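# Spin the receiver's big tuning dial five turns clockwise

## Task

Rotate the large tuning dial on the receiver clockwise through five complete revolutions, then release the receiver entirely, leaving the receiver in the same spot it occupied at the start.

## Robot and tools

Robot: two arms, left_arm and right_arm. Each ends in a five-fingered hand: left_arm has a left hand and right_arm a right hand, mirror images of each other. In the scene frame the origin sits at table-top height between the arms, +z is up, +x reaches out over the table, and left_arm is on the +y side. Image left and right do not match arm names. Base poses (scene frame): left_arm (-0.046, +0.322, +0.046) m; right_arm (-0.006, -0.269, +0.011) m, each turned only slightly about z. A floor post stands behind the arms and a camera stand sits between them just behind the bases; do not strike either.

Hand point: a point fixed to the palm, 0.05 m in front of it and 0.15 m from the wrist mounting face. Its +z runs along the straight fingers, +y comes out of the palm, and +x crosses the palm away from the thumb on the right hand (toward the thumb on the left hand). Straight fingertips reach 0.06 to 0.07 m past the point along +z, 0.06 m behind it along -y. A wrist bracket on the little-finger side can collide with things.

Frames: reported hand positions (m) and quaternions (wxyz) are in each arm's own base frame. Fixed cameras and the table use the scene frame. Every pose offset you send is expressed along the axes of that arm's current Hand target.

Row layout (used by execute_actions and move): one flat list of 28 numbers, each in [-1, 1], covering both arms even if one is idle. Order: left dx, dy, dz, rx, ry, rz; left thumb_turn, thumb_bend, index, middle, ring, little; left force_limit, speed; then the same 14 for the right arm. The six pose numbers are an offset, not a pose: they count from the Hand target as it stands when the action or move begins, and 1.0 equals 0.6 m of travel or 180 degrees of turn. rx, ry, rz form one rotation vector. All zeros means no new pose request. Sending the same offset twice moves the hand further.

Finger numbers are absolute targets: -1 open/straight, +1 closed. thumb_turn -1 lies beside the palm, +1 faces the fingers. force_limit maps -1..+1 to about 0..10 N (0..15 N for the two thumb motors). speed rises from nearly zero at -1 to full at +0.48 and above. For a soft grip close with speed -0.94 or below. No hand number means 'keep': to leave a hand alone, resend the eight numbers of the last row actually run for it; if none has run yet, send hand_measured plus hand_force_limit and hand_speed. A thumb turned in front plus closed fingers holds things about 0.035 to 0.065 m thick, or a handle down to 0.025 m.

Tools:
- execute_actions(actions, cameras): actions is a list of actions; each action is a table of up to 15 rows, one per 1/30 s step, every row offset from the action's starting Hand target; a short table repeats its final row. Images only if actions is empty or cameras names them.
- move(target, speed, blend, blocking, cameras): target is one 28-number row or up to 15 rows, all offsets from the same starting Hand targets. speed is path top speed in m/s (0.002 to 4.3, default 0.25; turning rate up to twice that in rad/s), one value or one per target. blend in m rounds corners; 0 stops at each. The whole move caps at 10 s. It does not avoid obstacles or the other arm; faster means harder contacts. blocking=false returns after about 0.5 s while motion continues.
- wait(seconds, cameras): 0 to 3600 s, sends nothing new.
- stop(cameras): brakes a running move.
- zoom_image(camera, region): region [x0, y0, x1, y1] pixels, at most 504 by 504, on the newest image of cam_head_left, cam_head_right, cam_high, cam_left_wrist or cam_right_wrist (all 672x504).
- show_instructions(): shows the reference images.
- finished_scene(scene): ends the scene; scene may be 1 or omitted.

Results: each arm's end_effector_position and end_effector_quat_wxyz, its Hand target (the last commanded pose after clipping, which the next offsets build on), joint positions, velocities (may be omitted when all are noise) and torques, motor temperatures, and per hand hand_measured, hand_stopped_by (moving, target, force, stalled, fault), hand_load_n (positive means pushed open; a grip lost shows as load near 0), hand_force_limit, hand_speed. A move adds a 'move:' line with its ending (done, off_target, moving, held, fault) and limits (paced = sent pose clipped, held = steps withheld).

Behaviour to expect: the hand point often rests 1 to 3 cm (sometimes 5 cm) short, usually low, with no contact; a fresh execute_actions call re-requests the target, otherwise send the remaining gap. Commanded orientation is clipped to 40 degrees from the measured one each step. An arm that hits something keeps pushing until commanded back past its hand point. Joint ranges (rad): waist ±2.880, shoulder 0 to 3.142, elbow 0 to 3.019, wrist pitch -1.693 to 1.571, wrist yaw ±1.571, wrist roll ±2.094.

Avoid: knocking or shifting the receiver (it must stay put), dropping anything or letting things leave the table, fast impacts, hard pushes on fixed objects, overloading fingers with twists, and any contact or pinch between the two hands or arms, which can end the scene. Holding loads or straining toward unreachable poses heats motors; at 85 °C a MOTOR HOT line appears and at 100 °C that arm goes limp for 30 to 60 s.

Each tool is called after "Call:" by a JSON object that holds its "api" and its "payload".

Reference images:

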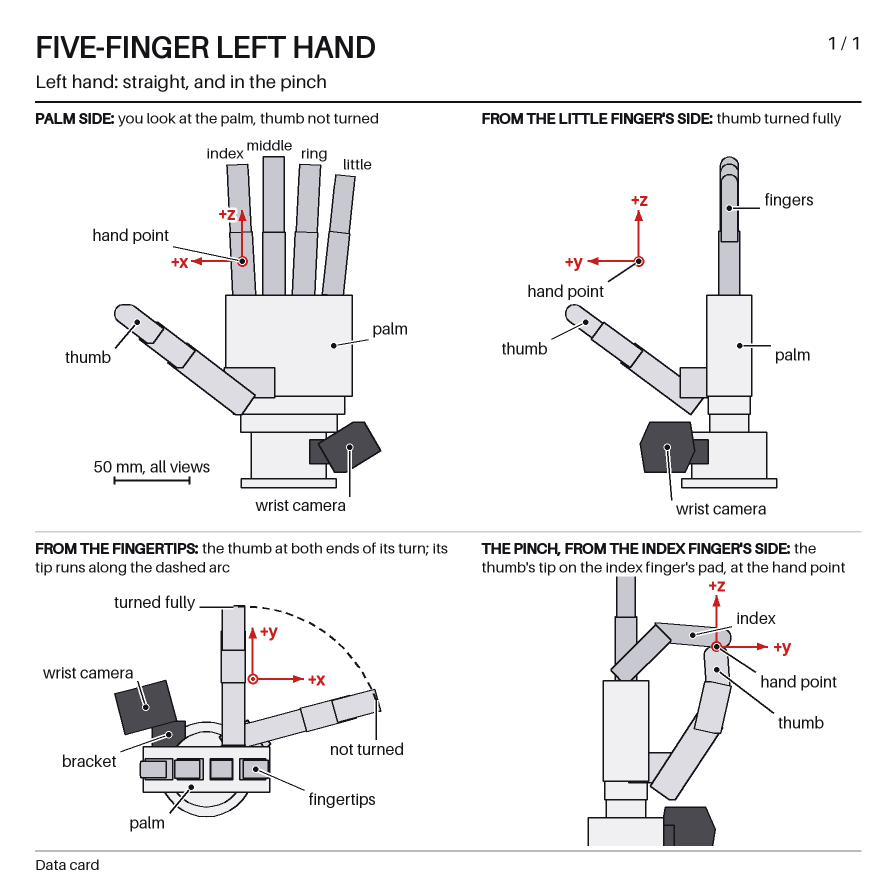

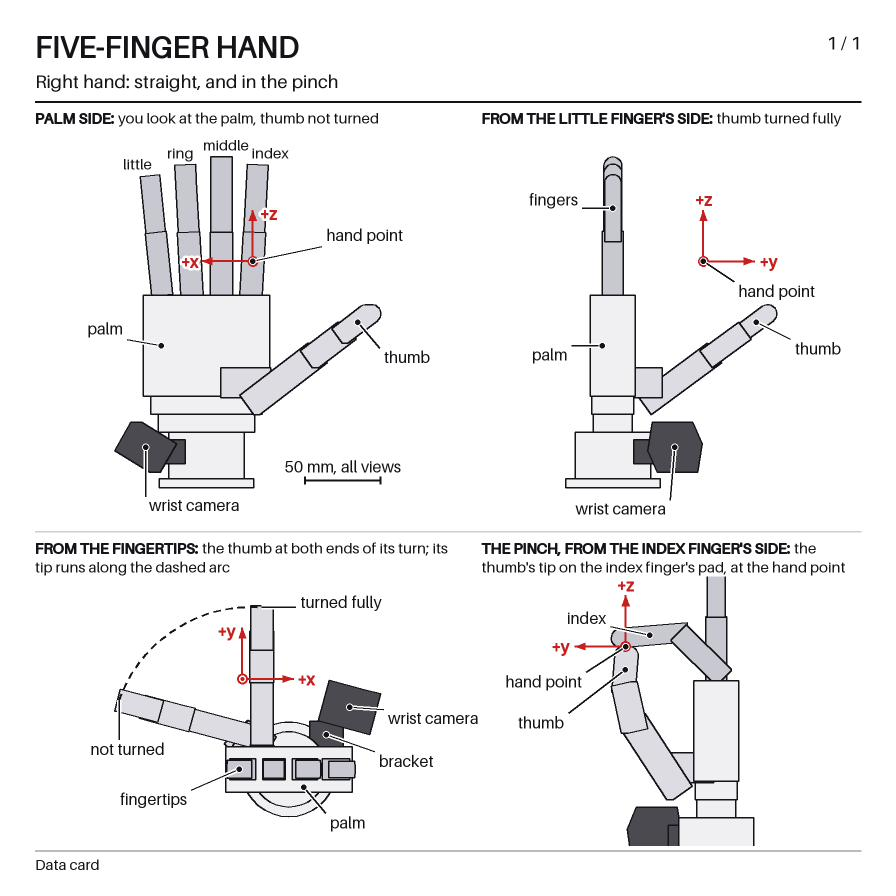

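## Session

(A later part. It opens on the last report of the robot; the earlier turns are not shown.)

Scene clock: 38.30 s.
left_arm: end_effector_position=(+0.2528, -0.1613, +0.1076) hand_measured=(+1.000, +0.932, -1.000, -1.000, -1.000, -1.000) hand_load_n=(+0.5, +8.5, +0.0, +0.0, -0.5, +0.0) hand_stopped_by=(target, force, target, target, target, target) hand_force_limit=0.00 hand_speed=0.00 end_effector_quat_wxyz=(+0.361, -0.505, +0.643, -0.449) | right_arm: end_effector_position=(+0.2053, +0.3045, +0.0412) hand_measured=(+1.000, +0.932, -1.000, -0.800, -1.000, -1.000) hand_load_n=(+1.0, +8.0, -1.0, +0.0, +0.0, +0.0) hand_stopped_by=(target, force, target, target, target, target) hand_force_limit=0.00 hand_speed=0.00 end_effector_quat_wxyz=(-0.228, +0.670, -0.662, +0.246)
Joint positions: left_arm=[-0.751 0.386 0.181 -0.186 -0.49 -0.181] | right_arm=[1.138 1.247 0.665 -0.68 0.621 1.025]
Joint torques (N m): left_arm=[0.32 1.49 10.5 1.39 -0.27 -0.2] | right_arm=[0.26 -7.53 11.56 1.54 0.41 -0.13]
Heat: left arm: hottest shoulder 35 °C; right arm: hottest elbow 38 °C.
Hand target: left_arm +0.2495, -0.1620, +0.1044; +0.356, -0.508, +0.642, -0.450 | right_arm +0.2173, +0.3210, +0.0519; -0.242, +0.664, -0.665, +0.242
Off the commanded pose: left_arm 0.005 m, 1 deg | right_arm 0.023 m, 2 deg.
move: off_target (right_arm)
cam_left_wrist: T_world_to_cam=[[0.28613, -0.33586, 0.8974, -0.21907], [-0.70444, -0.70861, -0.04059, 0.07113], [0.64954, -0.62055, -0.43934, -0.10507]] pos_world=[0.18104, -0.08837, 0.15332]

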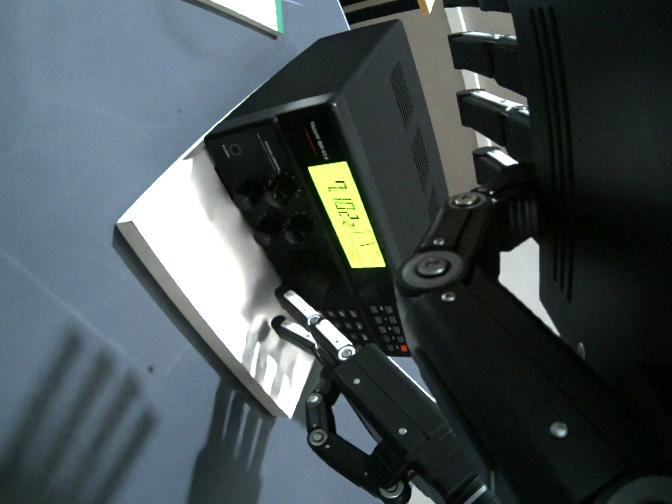

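Call:
{"api": "move", "payload": {"target": [[0,0,0,0,0,0,1,1,-1,-1,-1,-1,0,0,-0.0057,-0.00935,-0.00803,0,0,0,1,1,-1,-0.8,-1,-1,0,0],[0,0,0,0,0,0,1,1,-1,-1,-1,-1,0,0,-0.0045,-0.01825,-0.01863,0,0,0,1,1,-1,-0.8,-1,-1,0,0],[0,0,0,0,0,0,1,1,-1,-1,-1,-1,0,0,0.00417,-0.02553,-0.02732,0,0,0,1,1,-1,-0.8,-1,-1,0,0]], "speed": 0.05, "blend": 0.003, "cameras": ["cam_left_wrist"]}}

Call:
{"api": "zoom_image", "payload": {"camera": "cam_left_wrist", "region": [250, 240, 340, 330]}}

Call:
{"api": "zoom_image", "payload": {"camera": "cam_left_wrist", "region": [290, 150, 400, 280]}}

Scene clock: 39.67 s.
left_arm: end_effector_position=(+0.2528, -0.1613, +0.1076) hand_measured=(+1.000, +0.932, -1.000, -1.000, -1.000, -1.000) hand_load_n=(+1.0, +8.5, -0.5, +0.0, +0.0, +0.0) hand_stopped_by=(target, force, target, target, target, target) hand_force_limit=0.00 hand_speed=0.00 end_effector_quat_wxyz=(+0.361, -0.505, +0.643, -0.449) | right_arm: end_effector_position=(+0.2058, +0.3060, +0.0528) hand_measured=(+1.000, +0.932, -1.000, -0.800, -1.000, -1.000) hand_load_n=(+1.0, +8.5, -2.0, +0.0, +0.0, +0.0) hand_stopped_by=(target, force, target, target, target, target) hand_force_limit=0.00 hand_speed=0.00 end_effector_quat_wxyz=(-0.223, +0.675, -0.660, +0.245)
Joint positions: left_arm=[-0.751 0.386 0.181 -0.186 -0.49 -0.181] | right_arm=[1.135 1.236 0.694 -0.727 0.614 1.016]
Joint torques (N m): left_arm=[0.56 1.38 10.48 1.4 -0.27 -0.2] | right_arm=[0.03 -9.88 11.9 0.68 0.58 -0.09]
Heat: left arm: hottest elbow 36 °C; right arm: hottest elbow 38 °C.
Hand target: left_arm +0.2495, -0.1620, +0.1044; +0.356, -0.508, +0.642, -0.450 | right_arm +0.2184, +0.3186, +0.0743; -0.242, +0.664, -0.664, +0.241
Off the commanded pose: left_arm 0.005 m, 1 deg | right_arm 0.028 m, 3 deg.
move: off_target (right_arm)
cam_left_wrist: T_world_to_cam=[[0.28613, -0.33586, 0.8974, -0.21907], [-0.70444, -0.70861, -0.04059, 0.07113], [0.64954, -0.62055, -0.43934, -0.10507]] pos_world=[0.18104, -0.08837, 0.15332]

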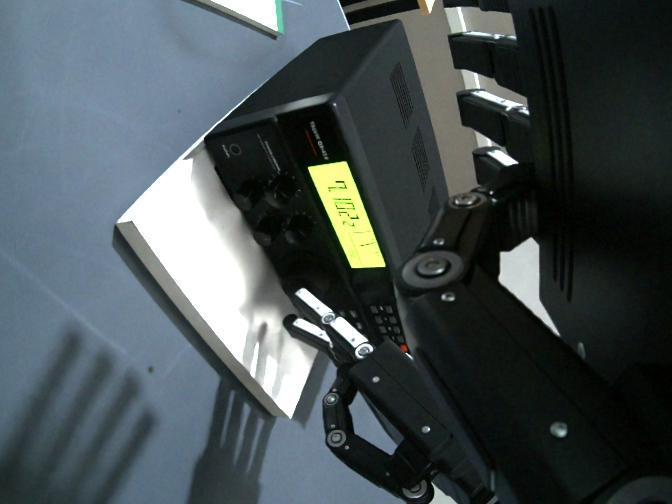

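Scaled by 5.600 from the camera's image (finer frame: 960x720).

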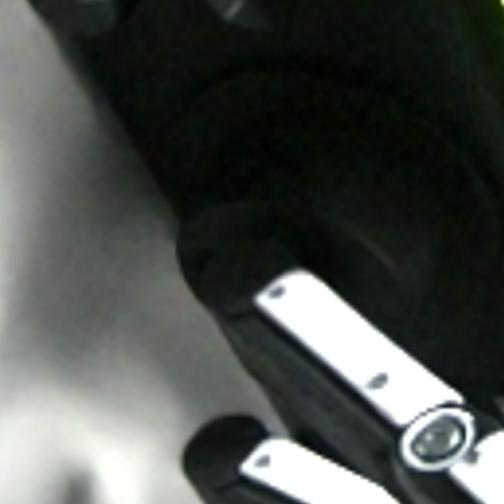

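Scaled by 3.877 from the camera's image (finer frame: 960x720).

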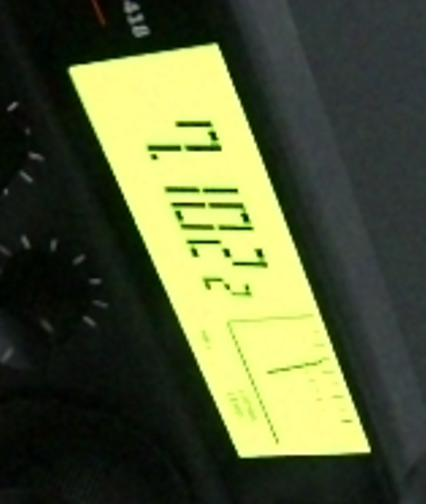

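Call:
{"api": "move", "payload": {"target": [[0,0,0,0,0,0,1,1,-1,-1,-1,-1,0,0,0.014,-0.00375,-0.00447,0,0,0,1,1,-1,-0.8,-1,-1,0,0],[0,0,0,0,0,0,1,1,-1,-1,-1,-1,0,0,0.029,-0.0029,-0.00345,0,0,0,1,1,-1,-0.8,-1,-1,0,0],[0,0,0,0,0,0,1,1,-1,-1,-1,-1,0,0,0.0413,0.0021,0.0026,0,0,0,1,1,-1,-0.8,-1,-1,0,0]], "speed": 0.05, "blend": 0.003, "cameras": ["cam_left_wrist"]}}

Call:
{"api": "zoom_image", "payload": {"camera": "cam_left_wrist", "region": [250, 240, 340, 330]}}

Scene clock: 40.93 s.
left_arm: end_effector_position=(+0.2528, -0.1613, +0.1076) hand_measured=(+1.000, +0.932, -1.000, -1.000, -1.000, -1.000) hand_load_n=(+1.0, +8.5, +0.0, +0.0, +0.0, +0.0) hand_stopped_by=(target, force, target, target, target, target) hand_force_limit=0.00 hand_speed=0.00 end_effector_quat_wxyz=(+0.361, -0.505, +0.643, -0.449) | right_arm: end_effector_position=(+0.2063, +0.2951, +0.0655) hand_measured=(+1.000, +0.932, -1.000, -0.800, -1.000, -1.000) hand_load_n=(+1.5, +8.5, -4.5, +0.0, +0.0, +0.0) hand_stopped_by=(target, force, target, target, target, target) hand_force_limit=0.00 hand_speed=0.00 end_effector_quat_wxyz=(-0.230, +0.678, -0.657, +0.237)
Joint positions: left_arm=[-0.751 0.386 0.181 -0.186 -0.49 -0.181] | right_arm=[1.109 1.168 0.676 -0.736 0.592 0.971]
Joint torques (N m): left_arm=[0.38 1.38 10.47 1.39 -0.27 -0.19] | right_arm=[-0.73 -8.94 8.87 1.69 0.9 -0.08]
Heat: left arm: hottest elbow 36 °C; right arm: hottest elbow 38 °C.
Hand target: left_arm +0.2495, -0.1620, +0.1044; +0.356, -0.508, +0.642, -0.450 | right_arm +0.2185, +0.2937, +0.0723; -0.242, +0.665, -0.664, +0.242
Off the commanded pose: left_arm 0.005 m, 1 deg | right_arm 0.014 m, 2 deg.
move: off_target (right_arm)
cam_left_wrist: T_world_to_cam=[[0.28613, -0.33586, 0.8974, -0.21907], [-0.70444, -0.70861, -0.04059, 0.07113], [0.64954, -0.62055, -0.43934, -0.10507]] pos_world=[0.18104, -0.08837, 0.15332]

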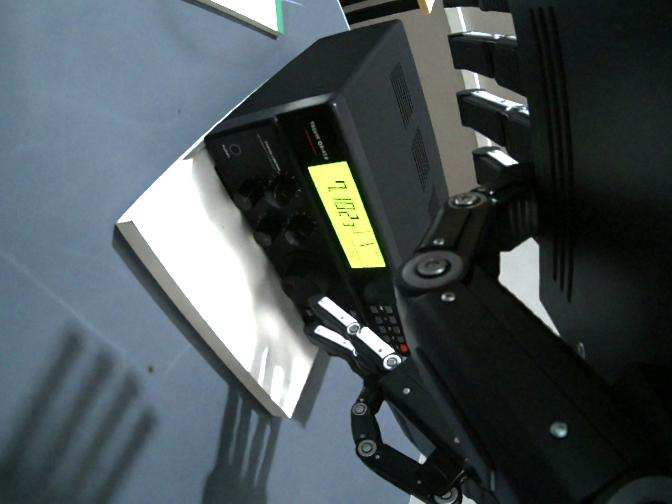

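Scaled by 5.600 from the camera's image (finer frame: 960x720).

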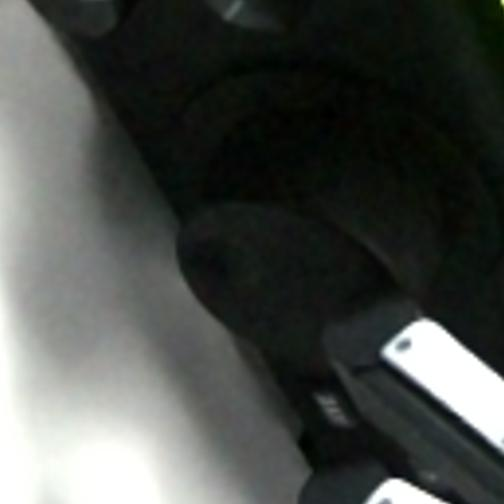

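Call:
{"api": "zoom_image", "payload": {"camera": "cam_left_wrist", "region": [290, 150, 400, 280]}}

Scaled by 3.877 from the camera's image (finer frame: 960x720).

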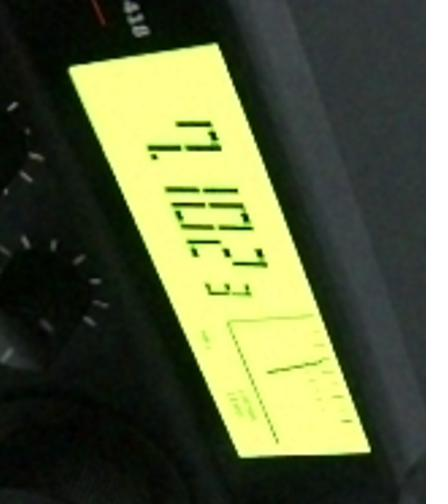

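Call:
{"api": "move", "payload": {"target": [[0,0,0,0,0,0,1,1,-1,-1,-1,-1,0,0,0,0.03,-0.0252,0,0,0,1,1,-1,-0.8,-1,-1,0,0],[0,0,0,0,0,0,1,1,-1,-1,-1,-1,0,0,-0.0105,0.0667,0.0056,0,0,0,1,1,-1,-0.8,-1,-1,0,0],[0,0,0,0,0,0,1,1,-1,-1,-1,-1,0,0,-0.0367,0.0598,-0.0027,0,0,0,1,1,-1,-0.8,-1,-1,0,0],[0,0,0,0,0,0,1,1,-1,-1,-1,-1,0,0,-0.0413,0.0427,0.0029,0,0,0,1,1,-1,-0.8,-1,-1,0,0],[0,0,0,0,0,0,1,1,-1,-1,-1,-1,0,0,-0.0397,0.02675,0.0163,0,0,0,1,1,-1,-0.8,-1,-1,0,0]], "speed": [0.08,0.08,0.08,0.06,0.04], "cameras": ["cam_left_wrist"]}}

Call:
{"api": "zoom_image", "payload": {"camera": "cam_left_wrist", "region": [250, 240, 340, 330]}}

Scene clock: 45.27 s.
left_arm: end_effector_position=(+0.2528, -0.1613, +0.1076) hand_measured=(+1.000, +0.932, -1.000, -1.000, -1.000, -1.000) hand_load_n=(+0.5, +8.5, +0.0, +0.0, +0.0, +0.0) hand_stopped_by=(target, force, target, target, target, target) hand_force_limit=0.00 hand_speed=0.00 end_effector_quat_wxyz=(+0.361, -0.505, +0.643, -0.449) | right_arm: end_effector_position=(+0.2024, +0.3003, +0.0434) hand_measured=(+1.000, +0.932, -1.000, -0.800, -1.000, -1.000) hand_load_n=(+1.0, +8.5, +0.0, +0.0, +0.0, +0.0) hand_stopped_by=(target, force, target, target, target, target) hand_force_limit=0.00 hand_speed=0.00 end_effector_quat_wxyz=(-0.229, +0.668, -0.663, +0.247)
Joint positions: left_arm=[-0.751 0.386 0.181 -0.186 -0.49 -0.181] | right_arm=[1.143 1.229 0.657 -0.694 0.626 1.037]
Joint torques (N m): left_arm=[0.62 1.44 10.51 1.42 -0.27 -0.2] | right_arm=[0.56 -7.36 11.7 1.43 0.33 -0.12]
Heat: left arm: hottest elbow 36 °C; right arm: hottest elbow 39 °C.
Hand target: left_arm +0.2495, -0.1620, +0.1044; +0.356, -0.508, +0.642, -0.450 | right_arm +0.2126, +0.3176, +0.0545; -0.242, +0.664, -0.664, +0.242
Off the commanded pose: left_arm 0.005 m, 1 deg | right_arm 0.023 m, 2 deg.
move: off_target (right_arm)
cam_left_wrist: T_world_to_cam=[[0.28613, -0.33586, 0.8974, -0.21907], [-0.70444, -0.70861, -0.04059, 0.07113], [0.64954, -0.62055, -0.43934, -0.10507]] pos_world=[0.18104, -0.08837, 0.15332]

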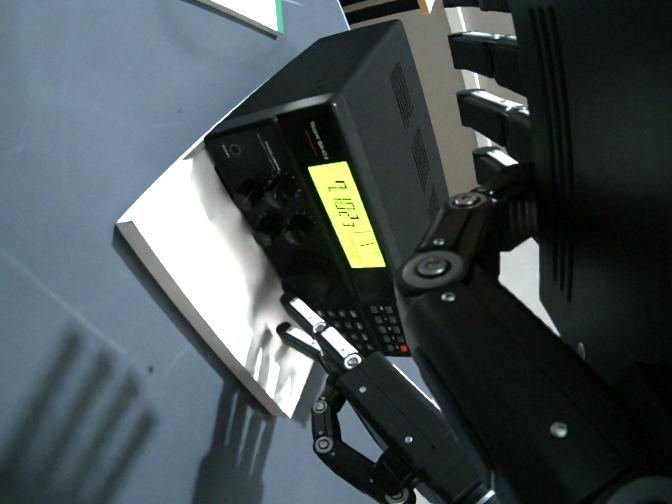

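Scaled by 5.600 from the camera's image (finer frame: 960x720).

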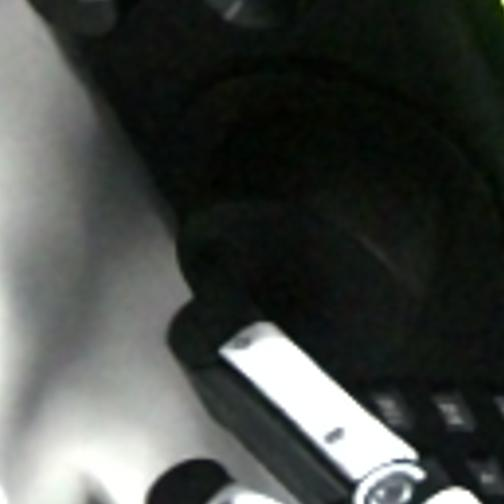

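Call:
{"api": "move", "payload": {"target": [0,0,0,0,0,0,1,1,-1,-1,-1,-1,0,0,-0.0058,-0.0045,0.0038,0,0,0,1,1,-1,-0.8,-1,-1,0,0], "speed": 0.04, "cameras": ["cam_left_wrist"]}}

Call:
{"api": "zoom_image", "payload": {"camera": "cam_left_wrist", "region": [250, 240, 340, 330]}}

Scene clock: 46.03 s.
left_arm: end_effector_position=(+0.2528, -0.1613, +0.1076) hand_measured=(+1.000, +0.932, -1.000, -1.000, -1.000, -1.000) hand_load_n=(+0.5, +8.5, -0.5, +0.0, +0.0, +0.0) hand_stopped_by=(target, force, target, target, target, target) hand_force_limit=0.00 hand_speed=0.00 end_effector_quat_wxyz=(+0.361, -0.505, +0.643, -0.449) | right_arm: end_effector_position=(+0.2052, +0.3052, +0.0443) hand_measured=(+1.000, +0.932, -1.000, -0.800, -1.000, -1.000) hand_load_n=(+1.0, +8.5, -0.5, +0.0, +0.0, +0.0) hand_stopped_by=(target, force, target, target, target, target) hand_force_limit=0.00 hand_speed=0.00 end_effector_quat_wxyz=(-0.229, +0.669, -0.663, +0.246)
Joint positions: left_arm=[-0.751 0.386 0.181 -0.186 -0.49 -0.181] | right_arm=[1.14 1.242 0.67 -0.689 0.623 1.03]
Joint torques (N m): left_arm=[0.5 1.26 10.5 1.37 -0.27 -0.2] | right_arm=[0.38 -7.53 11.51 1.47 0.38 -0.13]
Heat: left arm: hottest elbow 36 °C; right arm: hottest elbow 39 °C.
Hand target: left_arm +0.2495, -0.1620, +0.1044; +0.356, -0.508, +0.642, -0.450 | right_arm +0.2161, +0.3210, +0.0545; -0.242, +0.665, -0.664, +0.242
Off the commanded pose: left_arm 0.005 m, 1 deg | right_arm 0.022 m, 2 deg.
move: off_target (right_arm)
cam_left_wrist: T_world_to_cam=[[0.28613, -0.33586, 0.8974, -0.21907], [-0.70444, -0.70861, -0.04059, 0.07113], [0.64954, -0.62055, -0.43934, -0.10507]] pos_world=[0.18104, -0.08837, 0.15332]

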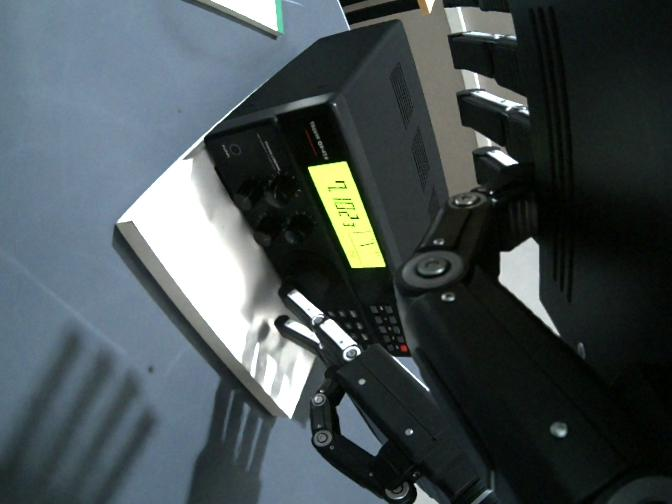

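Scaled by 5.600 from the camera's image (finer frame: 960x720).

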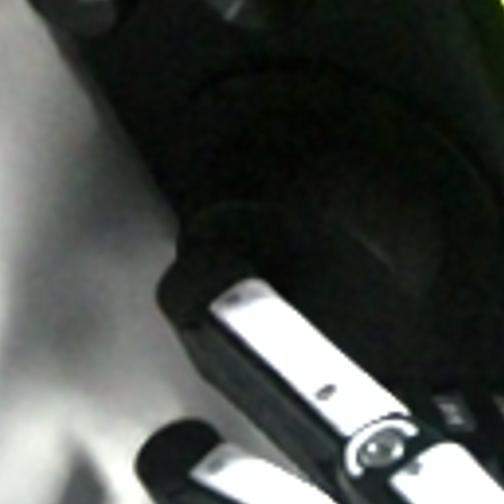

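Call:
{"api": "move", "payload": {"target": [0,0,0,0,0,0,1,1,-1,-1,-1,-1,0,0,-0.0017,-0.004,0.0056,0,0,0,1,1,-1,-0.8,-1,-1,0,0], "speed": 0.04, "cameras": ["cam_left_wrist"]}}

Call:
{"api": "zoom_image", "payload": {"camera": "cam_left_wrist", "region": [250, 240, 340, 330]}}

Scene clock: 46.73 s.
left_arm: end_effector_position=(+0.2528, -0.1613, +0.1076) hand_measured=(+1.000, +0.932, -1.000, -1.000, -1.000, -1.000) hand_load_n=(+1.0, +8.5, +0.0, -0.5, +0.0, +0.0) hand_stopped_by=(target, force, target, target, target, target) hand_force_limit=0.00 hand_speed=0.00 end_effector_quat_wxyz=(+0.361, -0.505, +0.643, -0.449) | right_arm: end_effector_position=(+0.2057, +0.3058, +0.0423) hand_measured=(+1.000, +0.932, -1.000, -0.800, -1.000, -1.000) hand_load_n=(+1.0, +8.5, -1.5, +0.0, +0.0, +0.0) hand_stopped_by=(target, force, target, target, target, target) hand_force_limit=0.00 hand_speed=0.00 end_effector_quat_wxyz=(-0.228, +0.673, -0.660, +0.245)
Joint positions: left_arm=[-0.751 0.386 0.181 -0.186 -0.49 -0.181] | right_arm=[1.136 1.248 0.67 -0.681 0.616 1.017]
Joint torques (N m): left_arm=[0.5 1.44 10.51 1.37 -0.27 -0.19] | right_arm=[-0.09 -7.47 11.74 1.57 0.51 -0.05]
Heat: left arm: hottest elbow 36 °C; right arm: hottest elbow 39 °C.
Hand target: left_arm +0.2495, -0.1620, +0.1044; +0.356, -0.508, +0.642, -0.450 | right_arm +0.2201, +0.3221, +0.0535; -0.242, +0.664, -0.665, +0.242
Off the commanded pose: left_arm 0.005 m, 1 deg | right_arm 0.024 m, 2 deg.
move: off_target (right_arm)
cam_left_wrist: T_world_to_cam=[[0.28613, -0.33586, 0.8974, -0.21907], [-0.70444, -0.70861, -0.04059, 0.07113], [0.64954, -0.62055, -0.43934, -0.10507]] pos_world=[0.18104, -0.08837, 0.15332]

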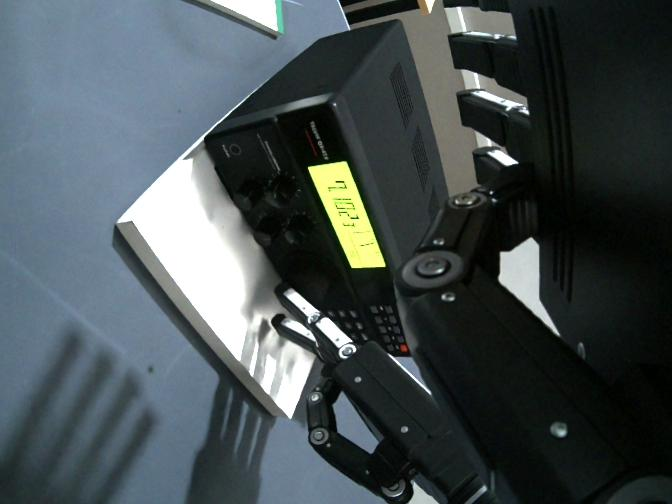

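Scaled by 5.600 from the camera's image (finer frame: 960x720).

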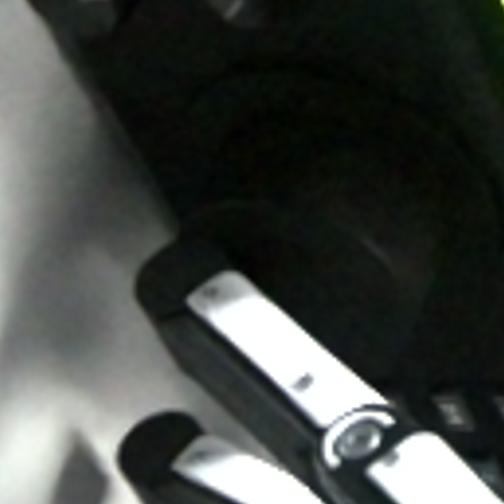

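Call:
{"api": "move", "payload": {"target": [0,0,0,0,0,0,1,1,-1,-1,-1,-1,0,0,0.0,-0.0103,-0.0044,0,0,0,1,1,-1,-0.8,-1,-1,0,0], "speed": 0.04, "cameras": ["cam_left_wrist"]}}

Call:
{"api": "zoom_image", "payload": {"camera": "cam_left_wrist", "region": [250, 240, 340, 330]}}

Scene clock: 48.10 s.
left_arm: end_effector_position=(+0.2528, -0.1613, +0.1076) hand_measured=(+1.000, +0.932, -1.000, -1.000, -1.000, -1.000) hand_load_n=(+0.5, +8.5, +0.0, -0.5, +0.0, +0.0) hand_stopped_by=(target, force, target, target, target, target) hand_force_limit=0.00 hand_speed=0.00 end_effector_quat_wxyz=(+0.361, -0.505, +0.643, -0.449) | right_arm: end_effector_position=(+0.2065, +0.3061, +0.0430) hand_measured=(+1.000, +0.932, -1.000, -0.800, -1.000, -1.000) hand_load_n=(+1.5, +8.5, -4.0, +0.0, +0.0, +0.0) hand_stopped_by=(target, force, target, target, target, target) hand_force_limit=0.00 hand_speed=0.00 end_effector_quat_wxyz=(-0.226, +0.676, -0.658, +0.243)
Joint positions: left_arm=[-0.751 0.386 0.181 -0.186 -0.49 -0.181] | right_arm=[1.13 1.248 0.673 -0.681 0.609 1.004]
Joint torques (N m): left_arm=[0.38 1.32 10.5 1.39 -0.27 -0.19] | right_arm=[-0.26 -8.06 12.41 1.05 0.66 -0.07]
Heat: left arm: hottest elbow 36 °C; right arm: hottest elbow 39 °C.
Hand target: left_arm +0.2495, -0.1620, +0.1044; +0.356, -0.508, +0.642, -0.450 | right_arm +0.2232, +0.3221, +0.0595; -0.242, +0.664, -0.664, +0.242
Off the commanded pose: left_arm 0.005 m, 1 deg | right_arm 0.028 m, 2 deg.
move: off_target (right_arm)
cam_left_wrist: T_world_to_cam=[[0.28613, -0.33586, 0.8974, -0.21907], [-0.70444, -0.70861, -0.04059, 0.07113], [0.64954, -0.62055, -0.43934, -0.10507]] pos_world=[0.18104, -0.08837, 0.15332]

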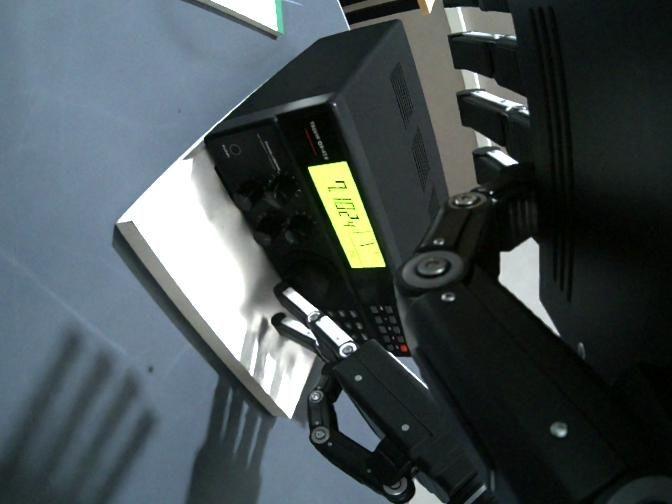

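Scaled by 5.600 from the camera's image (finer frame: 960x720).

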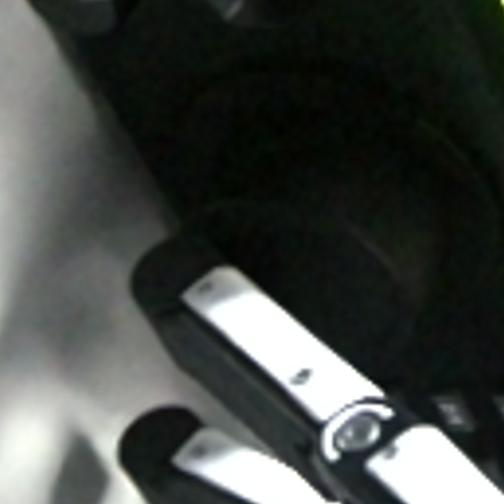

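Call:
{"api": "move", "payload": {"target": [[0,0,0,0,0,0,1,1,-1,-1,-1,-1,0,0,-0.0022,-0.0087,-0.0077,0,0,0,1,1,-1,-0.8,-1,-1,0,0],[0,0,0,0,0,0,1,1,-1,-1,-1,-1,0,0,0.0038,-0.0161,-0.0165,0,0,0,1,1,-1,-0.8,-1,-1,0,0]], "speed": 0.04, "blend": 0.003, "cameras": ["cam_left_wrist"]}}

Call:
{"api": "zoom_image", "payload": {"camera": "cam_left_wrist", "region": [250, 240, 340, 330]}}

Call:
{"api": "zoom_image", "payload": {"camera": "cam_left_wrist", "region": [290, 150, 400, 280]}}

Scene clock: 49.27 s.
left_arm: end_effector_position=(+0.2528, -0.1613, +0.1076) hand_measured=(+1.000, +0.932, -1.000, -1.000, -1.000, -1.000) hand_load_n=(+1.0, +8.5, +0.0, +0.0, +0.0, +0.0) hand_stopped_by=(target, force, target, target, target, target) hand_force_limit=0.00 hand_speed=0.00 end_effector_quat_wxyz=(+0.361, -0.505, +0.643, -0.449) | right_arm: end_effector_position=(+0.2067, +0.3058, +0.0481) hand_measured=(+1.000, +0.932, -1.000, -0.800, -1.000, -1.000) hand_load_n=(+1.5, +8.5, -4.5, +0.0, +0.0, +0.0) hand_stopped_by=(target, force, target, target, target, target) hand_force_limit=0.00 hand_speed=0.00 end_effector_quat_wxyz=(-0.217, +0.680, -0.656, +0.243)
Joint positions: left_arm=[-0.751 0.386 0.181 -0.186 -0.49 -0.181] | right_arm=[1.126 1.248 0.694 -0.716 0.602 0.997]
Joint torques (N m): left_arm=[0.38 1.26 10.47 1.43 -0.26 -0.19] | right_arm=[-0.38 -10.11 12.26 0.76 0.83 -0.09]
Heat: left arm: hottest elbow 36 °C; right arm: hottest elbow 39 °C.
Hand target: left_arm +0.2495, -0.1620, +0.1044; +0.356, -0.508, +0.642, -0.450 | right_arm +0.2242, +0.3198, +0.0732; -0.242, +0.664, -0.665, +0.242
Off the commanded pose: left_arm 0.005 m, 1 deg | right_arm 0.034 m, 3 deg.
move: off_target (right_arm)
cam_left_wrist: T_world_to_cam=[[0.28613, -0.33586, 0.8974, -0.21907], [-0.70444, -0.70861, -0.04059, 0.07113], [0.64954, -0.62055, -0.43934, -0.10507]] pos_world=[0.18104, -0.08837, 0.15332]

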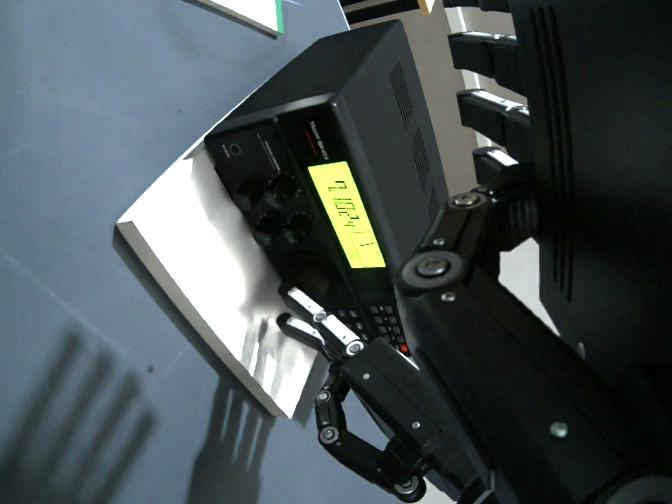

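Scaled by 5.600 from the camera's image (finer frame: 960x720).

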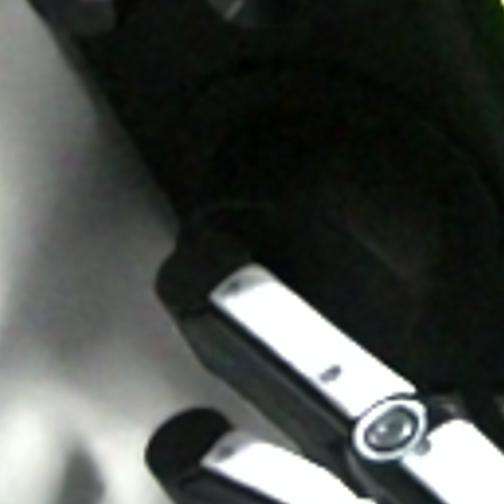

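Scaled by 3.877 from the camera's image (finer frame: 960x720).

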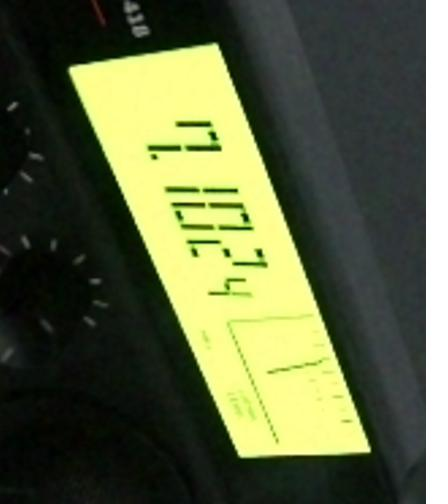

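Call:
{"api": "move", "payload": {"target": [0,0,0,0,0,0,1,1,-1,-1,-1,-1,0,0,0.005,-0.0097,-0.0104,0,0,0,1,1,-1,-0.8,-1,-1,0,0], "speed": 0.04, "cameras": ["cam_left_wrist"]}}

Call:
{"api": "zoom_image", "payload": {"camera": "cam_left_wrist", "region": [250, 240, 340, 330]}}

Scene clock: 50.07 s.
left_arm: end_effector_position=(+0.2528, -0.1613, +0.1076) hand_measured=(+1.000, +0.932, -1.000, -1.000, -1.000, -1.000) hand_load_n=(+1.0, +8.5, +0.0, +0.0, +0.0, +0.0) hand_stopped_by=(target, force, target, target, target, target) hand_force_limit=0.00 hand_speed=0.00 end_effector_quat_wxyz=(+0.361, -0.505, +0.643, -0.449) | right_arm: end_effector_position=(+0.2065, +0.3024, +0.0558) hand_measured=(+1.000, +0.932, -1.000, -0.800, -1.000, -1.000) hand_load_n=(+1.5, +8.0, -5.0, +0.0, +0.0, +0.0) hand_stopped_by=(target, force, target, target, target, target) hand_force_limit=0.00 hand_speed=0.00 end_effector_quat_wxyz=(-0.216, +0.681, -0.656, +0.243)
Joint positions: left_arm=[-0.751 0.386 0.181 -0.186 -0.49 -0.181] | right_arm=[1.121 1.226 0.7 -0.743 0.6 0.99]
Joint torques (N m): left_arm=[0.44 1.44 10.5 1.4 -0.27 -0.2] | right_arm=[-0.44 -9.88 12.59 0.94 0.85 -0.05]
Heat: left arm: hottest elbow 36 °C; right arm: hottest elbow 39 °C.
Hand target: left_arm +0.2495, -0.1620, +0.1044; +0.356, -0.508, +0.642, -0.450 | right_arm +0.2246, +0.3169, +0.0819; -0.242, +0.664, -0.665, +0.241
Off the commanded pose: left_arm 0.005 m, 1 deg | right_arm 0.035 m, 4 deg.
move: off_target (right_arm)
cam_left_wrist: T_world_to_cam=[[0.28613, -0.33586, 0.8974, -0.21907], [-0.70444, -0.70861, -0.04059, 0.07113], [0.64954, -0.62055, -0.43934, -0.10507]] pos_world=[0.18104, -0.08837, 0.15332]

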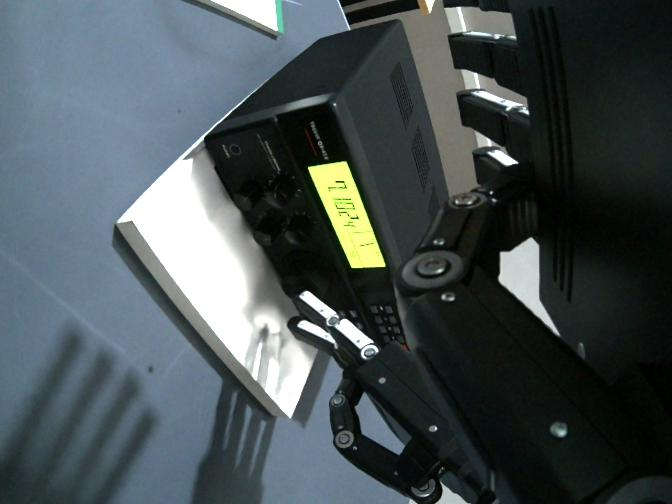

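Scaled by 5.600 from the camera's image (finer frame: 960x720).

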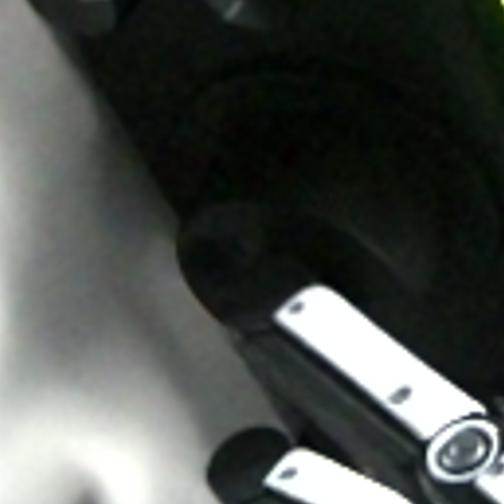

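Call:
{"api": "move", "payload": {"target": [0,0,0,0,0,0,1,1,-1,-1,-1,-1,0,0,0,0.0575,-0.0482,0,0,0,1,1,-1,-0.8,-1,-1,0,0], "speed": 0.1, "cameras": ["cam_left_wrist"]}}

Call:
{"api": "zoom_image", "payload": {"camera": "cam_left_wrist", "region": [270, 250, 340, 320]}}

Scene clock: 51.83 s.
left_arm: end_effector_position=(+0.2528, -0.1613, +0.1076) hand_measured=(+1.000, +0.932, -1.000, -1.000, -1.000, -1.000) hand_load_n=(+1.0, +8.5, +0.0, +0.0, +0.0, +0.0) hand_stopped_by=(target, force, target, target, target, target) hand_force_limit=0.00 hand_speed=0.00 end_effector_quat_wxyz=(+0.361, -0.505, +0.643, -0.449) | right_arm: end_effector_position=(+0.1769, +0.3057, +0.0676) hand_measured=(+1.000, +0.932, -1.000, -0.800, -1.000, -1.000) hand_load_n=(+1.5, +8.5, -0.5, +0.0, +0.0, +0.0) hand_stopped_by=(target, force, target, target, target, target) hand_force_limit=0.00 hand_speed=0.00 end_effector_quat_wxyz=(-0.227, +0.671, -0.661, +0.248)
Joint positions: left_arm=[-0.751 0.386 0.181 -0.186 -0.49 -0.181] | right_arm=[1.228 1.186 0.7 -0.842 0.647 1.129]
Joint torques (N m): left_arm=[0.44 1.26 10.48 1.4 -0.27 -0.2] | right_arm=[1.49 -8.82 10.85 0.54 0.6 0.1]
Heat: left arm: hottest elbow 36 °C; right arm: hottest elbow 40 °C.
Hand target: left_arm +0.2495, -0.1620, +0.1044; +0.356, -0.508, +0.642, -0.450 | right_arm +0.1796, +0.3168, +0.0817; -0.242, +0.664, -0.665, +0.242
Off the commanded pose: left_arm 0.005 m, 1 deg | right_arm 0.018 m, 2 deg.
move: off_target (right_arm)
cam_left_wrist: T_world_to_cam=[[0.28613, -0.33586, 0.8974, -0.21907], [-0.70444, -0.70861, -0.04059, 0.07113], [0.64954, -0.62055, -0.43934, -0.10507]] pos_world=[0.18104, -0.08837, 0.15332]

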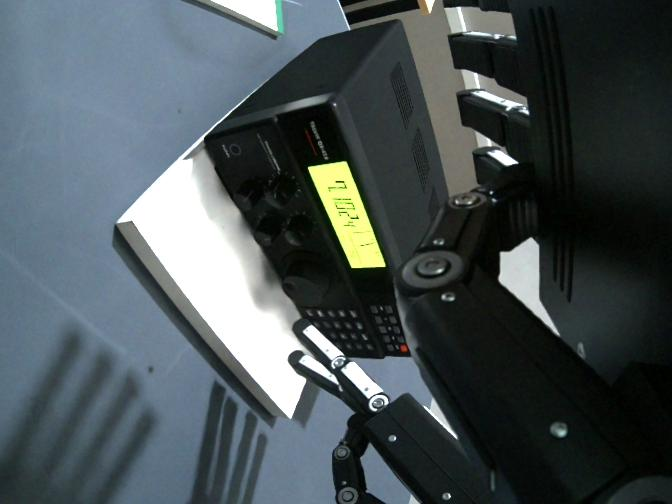

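Scaled by 7.200 from the camera's image (finer frame: 960x720).

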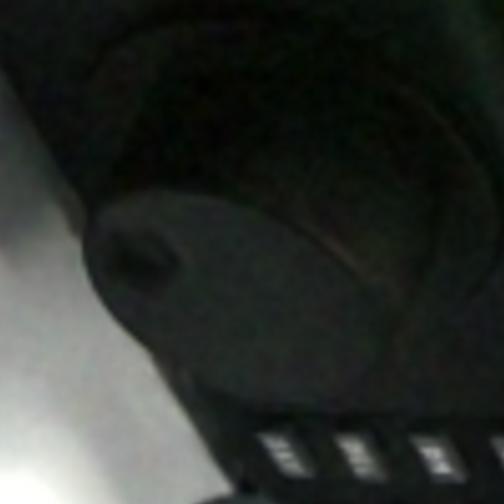

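Call:
{"api": "move", "payload": {"target": [[0,0,0,0,0,0,1,1,-1,-1,-1,-1,0,0,0.03,0.02,0.02,0,0,0,1,1,-1,-0.8,-1,-1,0,0],[0,0,0,0,0,0,1,1,-1,-1,-1,-1,0,0,0.028,0.0271,0.0593,0,0,0,1,1,-1,-0.8,-1,-1,0,0],[0,0,0,0,0,0,1,1,-1,-1,-1,-1,0,0,0.0018,0.0201,0.0511,0,0,0,1,1,-1,-0.8,-1,-1,0,0],[0,0,0,0,0,0,1,1,-1,-1,-1,-1,0,0,-0.0028,0.0031,0.0567,0,0,0,1,1,-1,-0.8,-1,-1,0,0],[0,0,0,0,0,0,1,1,-1,-1,-1,-1,0,0,-0.0012,-0.0129,0.0701,0,0,0,1,1,-1,-0.8,-1,-1,0,0],[0,0,0,0,0,0,1,1,-1,-1,-1,-1,0,0,-0.007,-0.0174,0.0739,0,0,0,1,1,-1,-0.8,-1,-1,0,0]], "speed": [0.08,0.08,0.08,0.06,0.04,0.04], "cameras": ["cam_left_wrist"]}}

Call:
{"api": "zoom_image", "payload": {"camera": "cam_left_wrist", "region": [250, 240, 340, 330]}}

Scene clock: 56.47 s.
left_arm: end_effector_position=(+0.2528, -0.1613, +0.1076) hand_measured=(+1.000, +0.932, -1.000, -1.000, -1.000, -1.000) hand_load_n=(+0.5, +8.5, +0.0, +0.0, +0.0, +0.0) hand_stopped_by=(target, force, target, target, target, target) hand_force_limit=0.00 hand_speed=0.00 end_effector_quat_wxyz=(+0.361, -0.505, +0.643, -0.449) | right_arm: end_effector_position=(+0.2052, +0.3051, +0.0443) hand_measured=(+1.000, +0.932, -1.000, -0.800, -1.000, -1.000) hand_load_n=(+1.0, +8.5, -0.5, +0.0, +0.0, +0.0) hand_stopped_by=(target, force, target, target, target, target) hand_force_limit=0.00 hand_speed=0.00 end_effector_quat_wxyz=(-0.229, +0.669, -0.663, +0.246)
Joint positions: left_arm=[-0.751 0.386 0.181 -0.186 -0.49 -0.181] | right_arm=[1.14 1.242 0.669 -0.689 0.623 1.03]
Joint torques (N m): left_arm=[0.38 1.26 10.5 1.37 -0.27 -0.2] | right_arm=[0.38 -7.47 11.49 1.47 0.38 -0.13]
Heat: left arm: hottest elbow 36 °C; right arm: hottest elbow 40 °C.
Hand target: left_arm +0.2495, -0.1620, +0.1044; +0.356, -0.508, +0.642, -0.450 | right_arm +0.2160, +0.3209, +0.0545; -0.242, +0.665, -0.664, +0.242
Off the commanded pose: left_arm 0.005 m, 1 deg | right_arm 0.022 m, 2 deg.
move: off_target (right_arm)
cam_left_wrist: T_world_to_cam=[[0.28613, -0.33586, 0.8974, -0.21907], [-0.70444, -0.70861, -0.04059, 0.07113], [0.64954, -0.62055, -0.43934, -0.10507]] pos_world=[0.18104, -0.08837, 0.15332]

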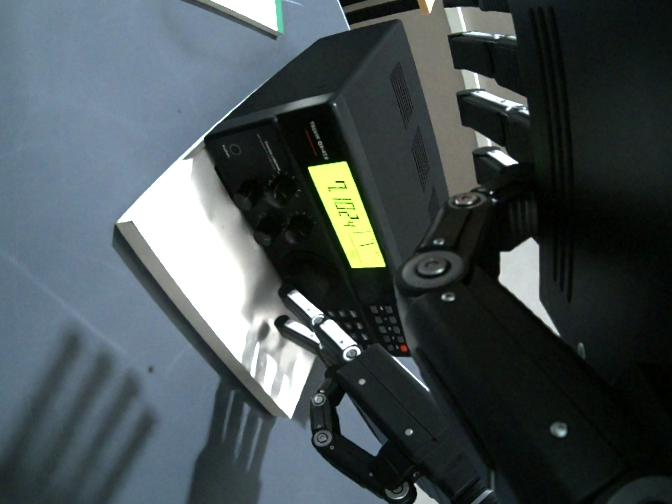

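Scaled by 5.600 from the camera's image (finer frame: 960x720).

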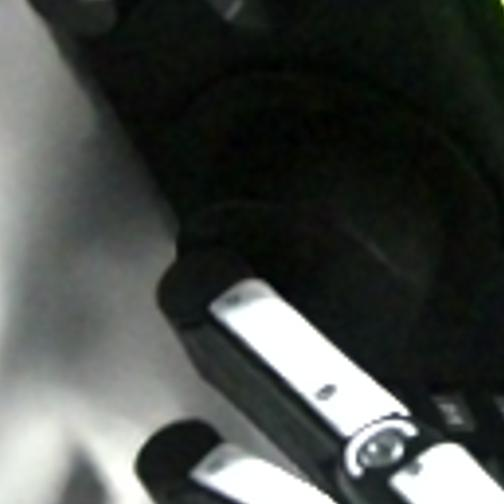

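Call:
{"api": "move", "payload": {"target": [0,0,0,0,0,0,1,1,-1,-1,-1,-1,0,0,-0.0017,-0.0094,-0.0008,0,0,0,1,1,-1,-0.8,-1,-1,0,0], "speed": 0.04, "cameras": ["cam_left_wrist"]}}

Call:
{"api": "zoom_image", "payload": {"camera": "cam_left_wrist", "region": [250, 240, 340, 330]}}

Scene clock: 58.70 s.
left_arm: end_effector_position=(+0.2528, -0.1613, +0.1076) hand_measured=(+1.000, +0.932, -1.000, -1.000, -1.000, -1.000) hand_load_n=(+1.0, +8.5, +0.0, +0.0, -0.5, +0.0) hand_stopped_by=(target, force, target, target, target, target) hand_force_limit=0.00 hand_speed=0.00 end_effector_quat_wxyz=(+0.361, -0.505, +0.643, -0.449) | right_arm: end_effector_position=(+0.2059, +0.3053, +0.0450) hand_measured=(+1.000, +0.932, -1.000, -0.800, -1.000, -1.000) hand_load_n=(+1.5, +8.0, -2.5, +0.0, +0.0, +0.0) hand_stopped_by=(target, force, target, target, target, target) hand_force_limit=0.00 hand_speed=0.00 end_effector_quat_wxyz=(-0.228, +0.673, -0.660, +0.244)
Joint positions: left_arm=[-0.751 0.386 0.181 -0.186 -0.49 -0.181] | right_arm=[1.135 1.242 0.673 -0.689 0.616 1.016]
Joint torques (N m): left_arm=[0.44 1.26 10.47 1.42 -0.26 -0.2] | right_arm=[0.03 -7.59 12.18 1.24 0.51 -0.08]
Heat: left arm: hottest elbow 36 °C; right arm: hottest elbow 40 °C.
Hand target: left_arm +0.2495, -0.1620, +0.1044; +0.356, -0.508, +0.642, -0.450 | right_arm +0.2201, +0.3220, +0.0585; -0.242, +0.665, -0.664, +0.242
Off the commanded pose: left_arm 0.005 m, 1 deg | right_arm 0.026 m, 2 deg.
move: off_target (right_arm)
cam_left_wrist: T_world_to_cam=[[0.28613, -0.33586, 0.8974, -0.21907], [-0.70444, -0.70861, -0.04059, 0.07113], [0.64954, -0.62055, -0.43934, -0.10507]] pos_world=[0.18104, -0.08837, 0.15332]

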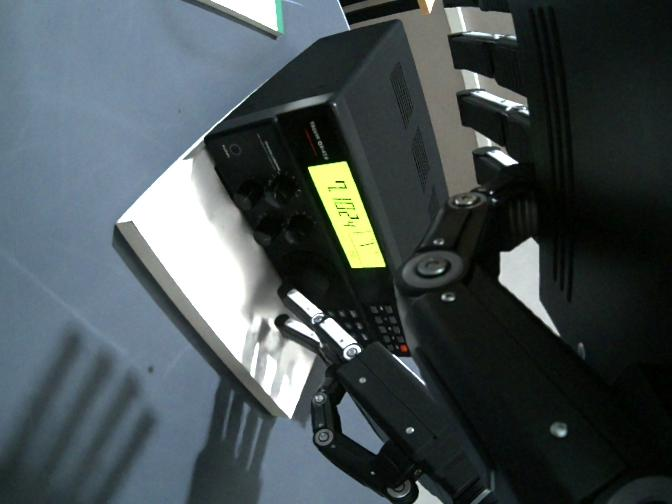

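Scaled by 5.600 from the camera's image (finer frame: 960x720).

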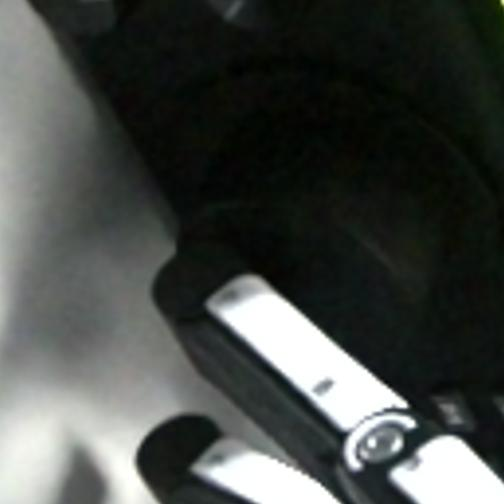

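Call:
{"api": "move", "payload": {"target": [0,0,0,0,0,0,1,1,-1,-1,-1,-1,0,0,-0.005,-0.007,0.0005,0,0,0,1,1,-1,-0.8,-1,-1,0,0], "speed": 0.04, "cameras": ["cam_left_wrist"]}}

Call:
{"api": "zoom_image", "payload": {"camera": "cam_left_wrist", "region": [250, 240, 340, 330]}}

Scene clock: 59.50 s.
left_arm: end_effector_position=(+0.2528, -0.1613, +0.1076) hand_measured=(+1.000, +0.932, -1.000, -1.000, -1.000, -1.000) hand_load_n=(+0.5, +8.5, +0.0, +0.0, +0.0, +0.0) hand_stopped_by=(target, force, target, target, target, target) hand_force_limit=0.00 hand_speed=0.00 end_effector_quat_wxyz=(+0.361, -0.505, +0.643, -0.449) | right_arm: end_effector_position=(+0.2071, +0.3099, +0.0467) hand_measured=(+1.000, +0.932, -1.000, -0.800, -1.000, -1.000) hand_load_n=(+1.0, +8.5, -4.0, +0.0, +0.0, +0.0) hand_stopped_by=(target, force, target, target, target, target) hand_force_limit=0.00 hand_speed=0.00 end_effector_quat_wxyz=(-0.227, +0.676, -0.659, +0.241)
Joint positions: left_arm=[-0.751 0.386 0.181 -0.186 -0.49 -0.181] | right_arm=[1.132 1.25 0.685 -0.689 0.607 1.007]
Joint torques (N m): left_arm=[0.56 1.38 10.5 1.42 -0.26 -0.19] | right_arm=[-0.21 -7.82 12.23 1.14 0.75 -0.01]
Heat: left arm: hottest elbow 36 °C; right arm: hottest elbow 40 °C.
Hand target: left_arm +0.2495, -0.1620, +0.1044; +0.356, -0.508, +0.642, -0.450 | right_arm +0.2234, +0.3250, +0.0610; -0.242, +0.665, -0.664, +0.242
Off the commanded pose: left_arm 0.005 m, 1 deg | right_arm 0.027 m, 2 deg.
move: off_target (right_arm)
cam_left_wrist: T_world_to_cam=[[0.28613, -0.33586, 0.8974, -0.21907], [-0.70444, -0.70861, -0.04059, 0.07113], [0.64954, -0.62055, -0.43934, -0.10507]] pos_world=[0.18104, -0.08837, 0.15332]

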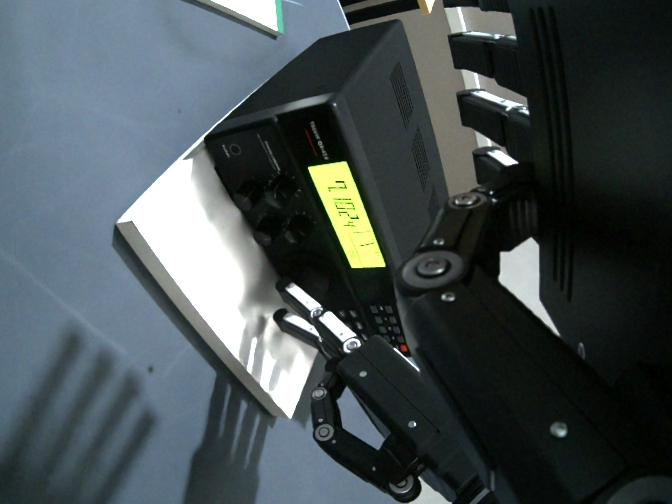

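Scaled by 5.600 from the camera's image (finer frame: 960x720).

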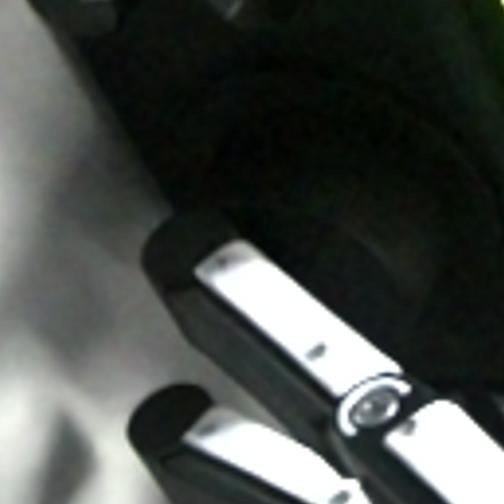

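Call:
{"api": "zoom_image", "payload": {"camera": "cam_left_wrist", "region": [290, 150, 400, 280]}}

Scaled by 3.877 from the camera's image (finer frame: 960x720).

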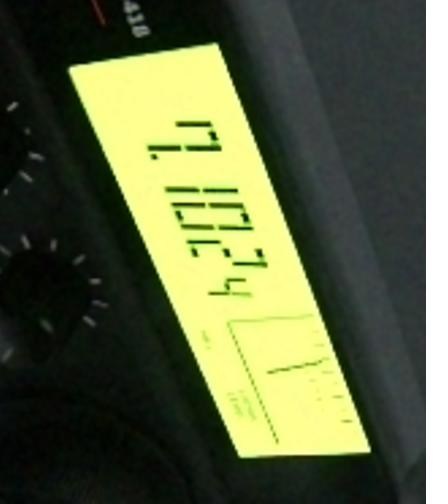

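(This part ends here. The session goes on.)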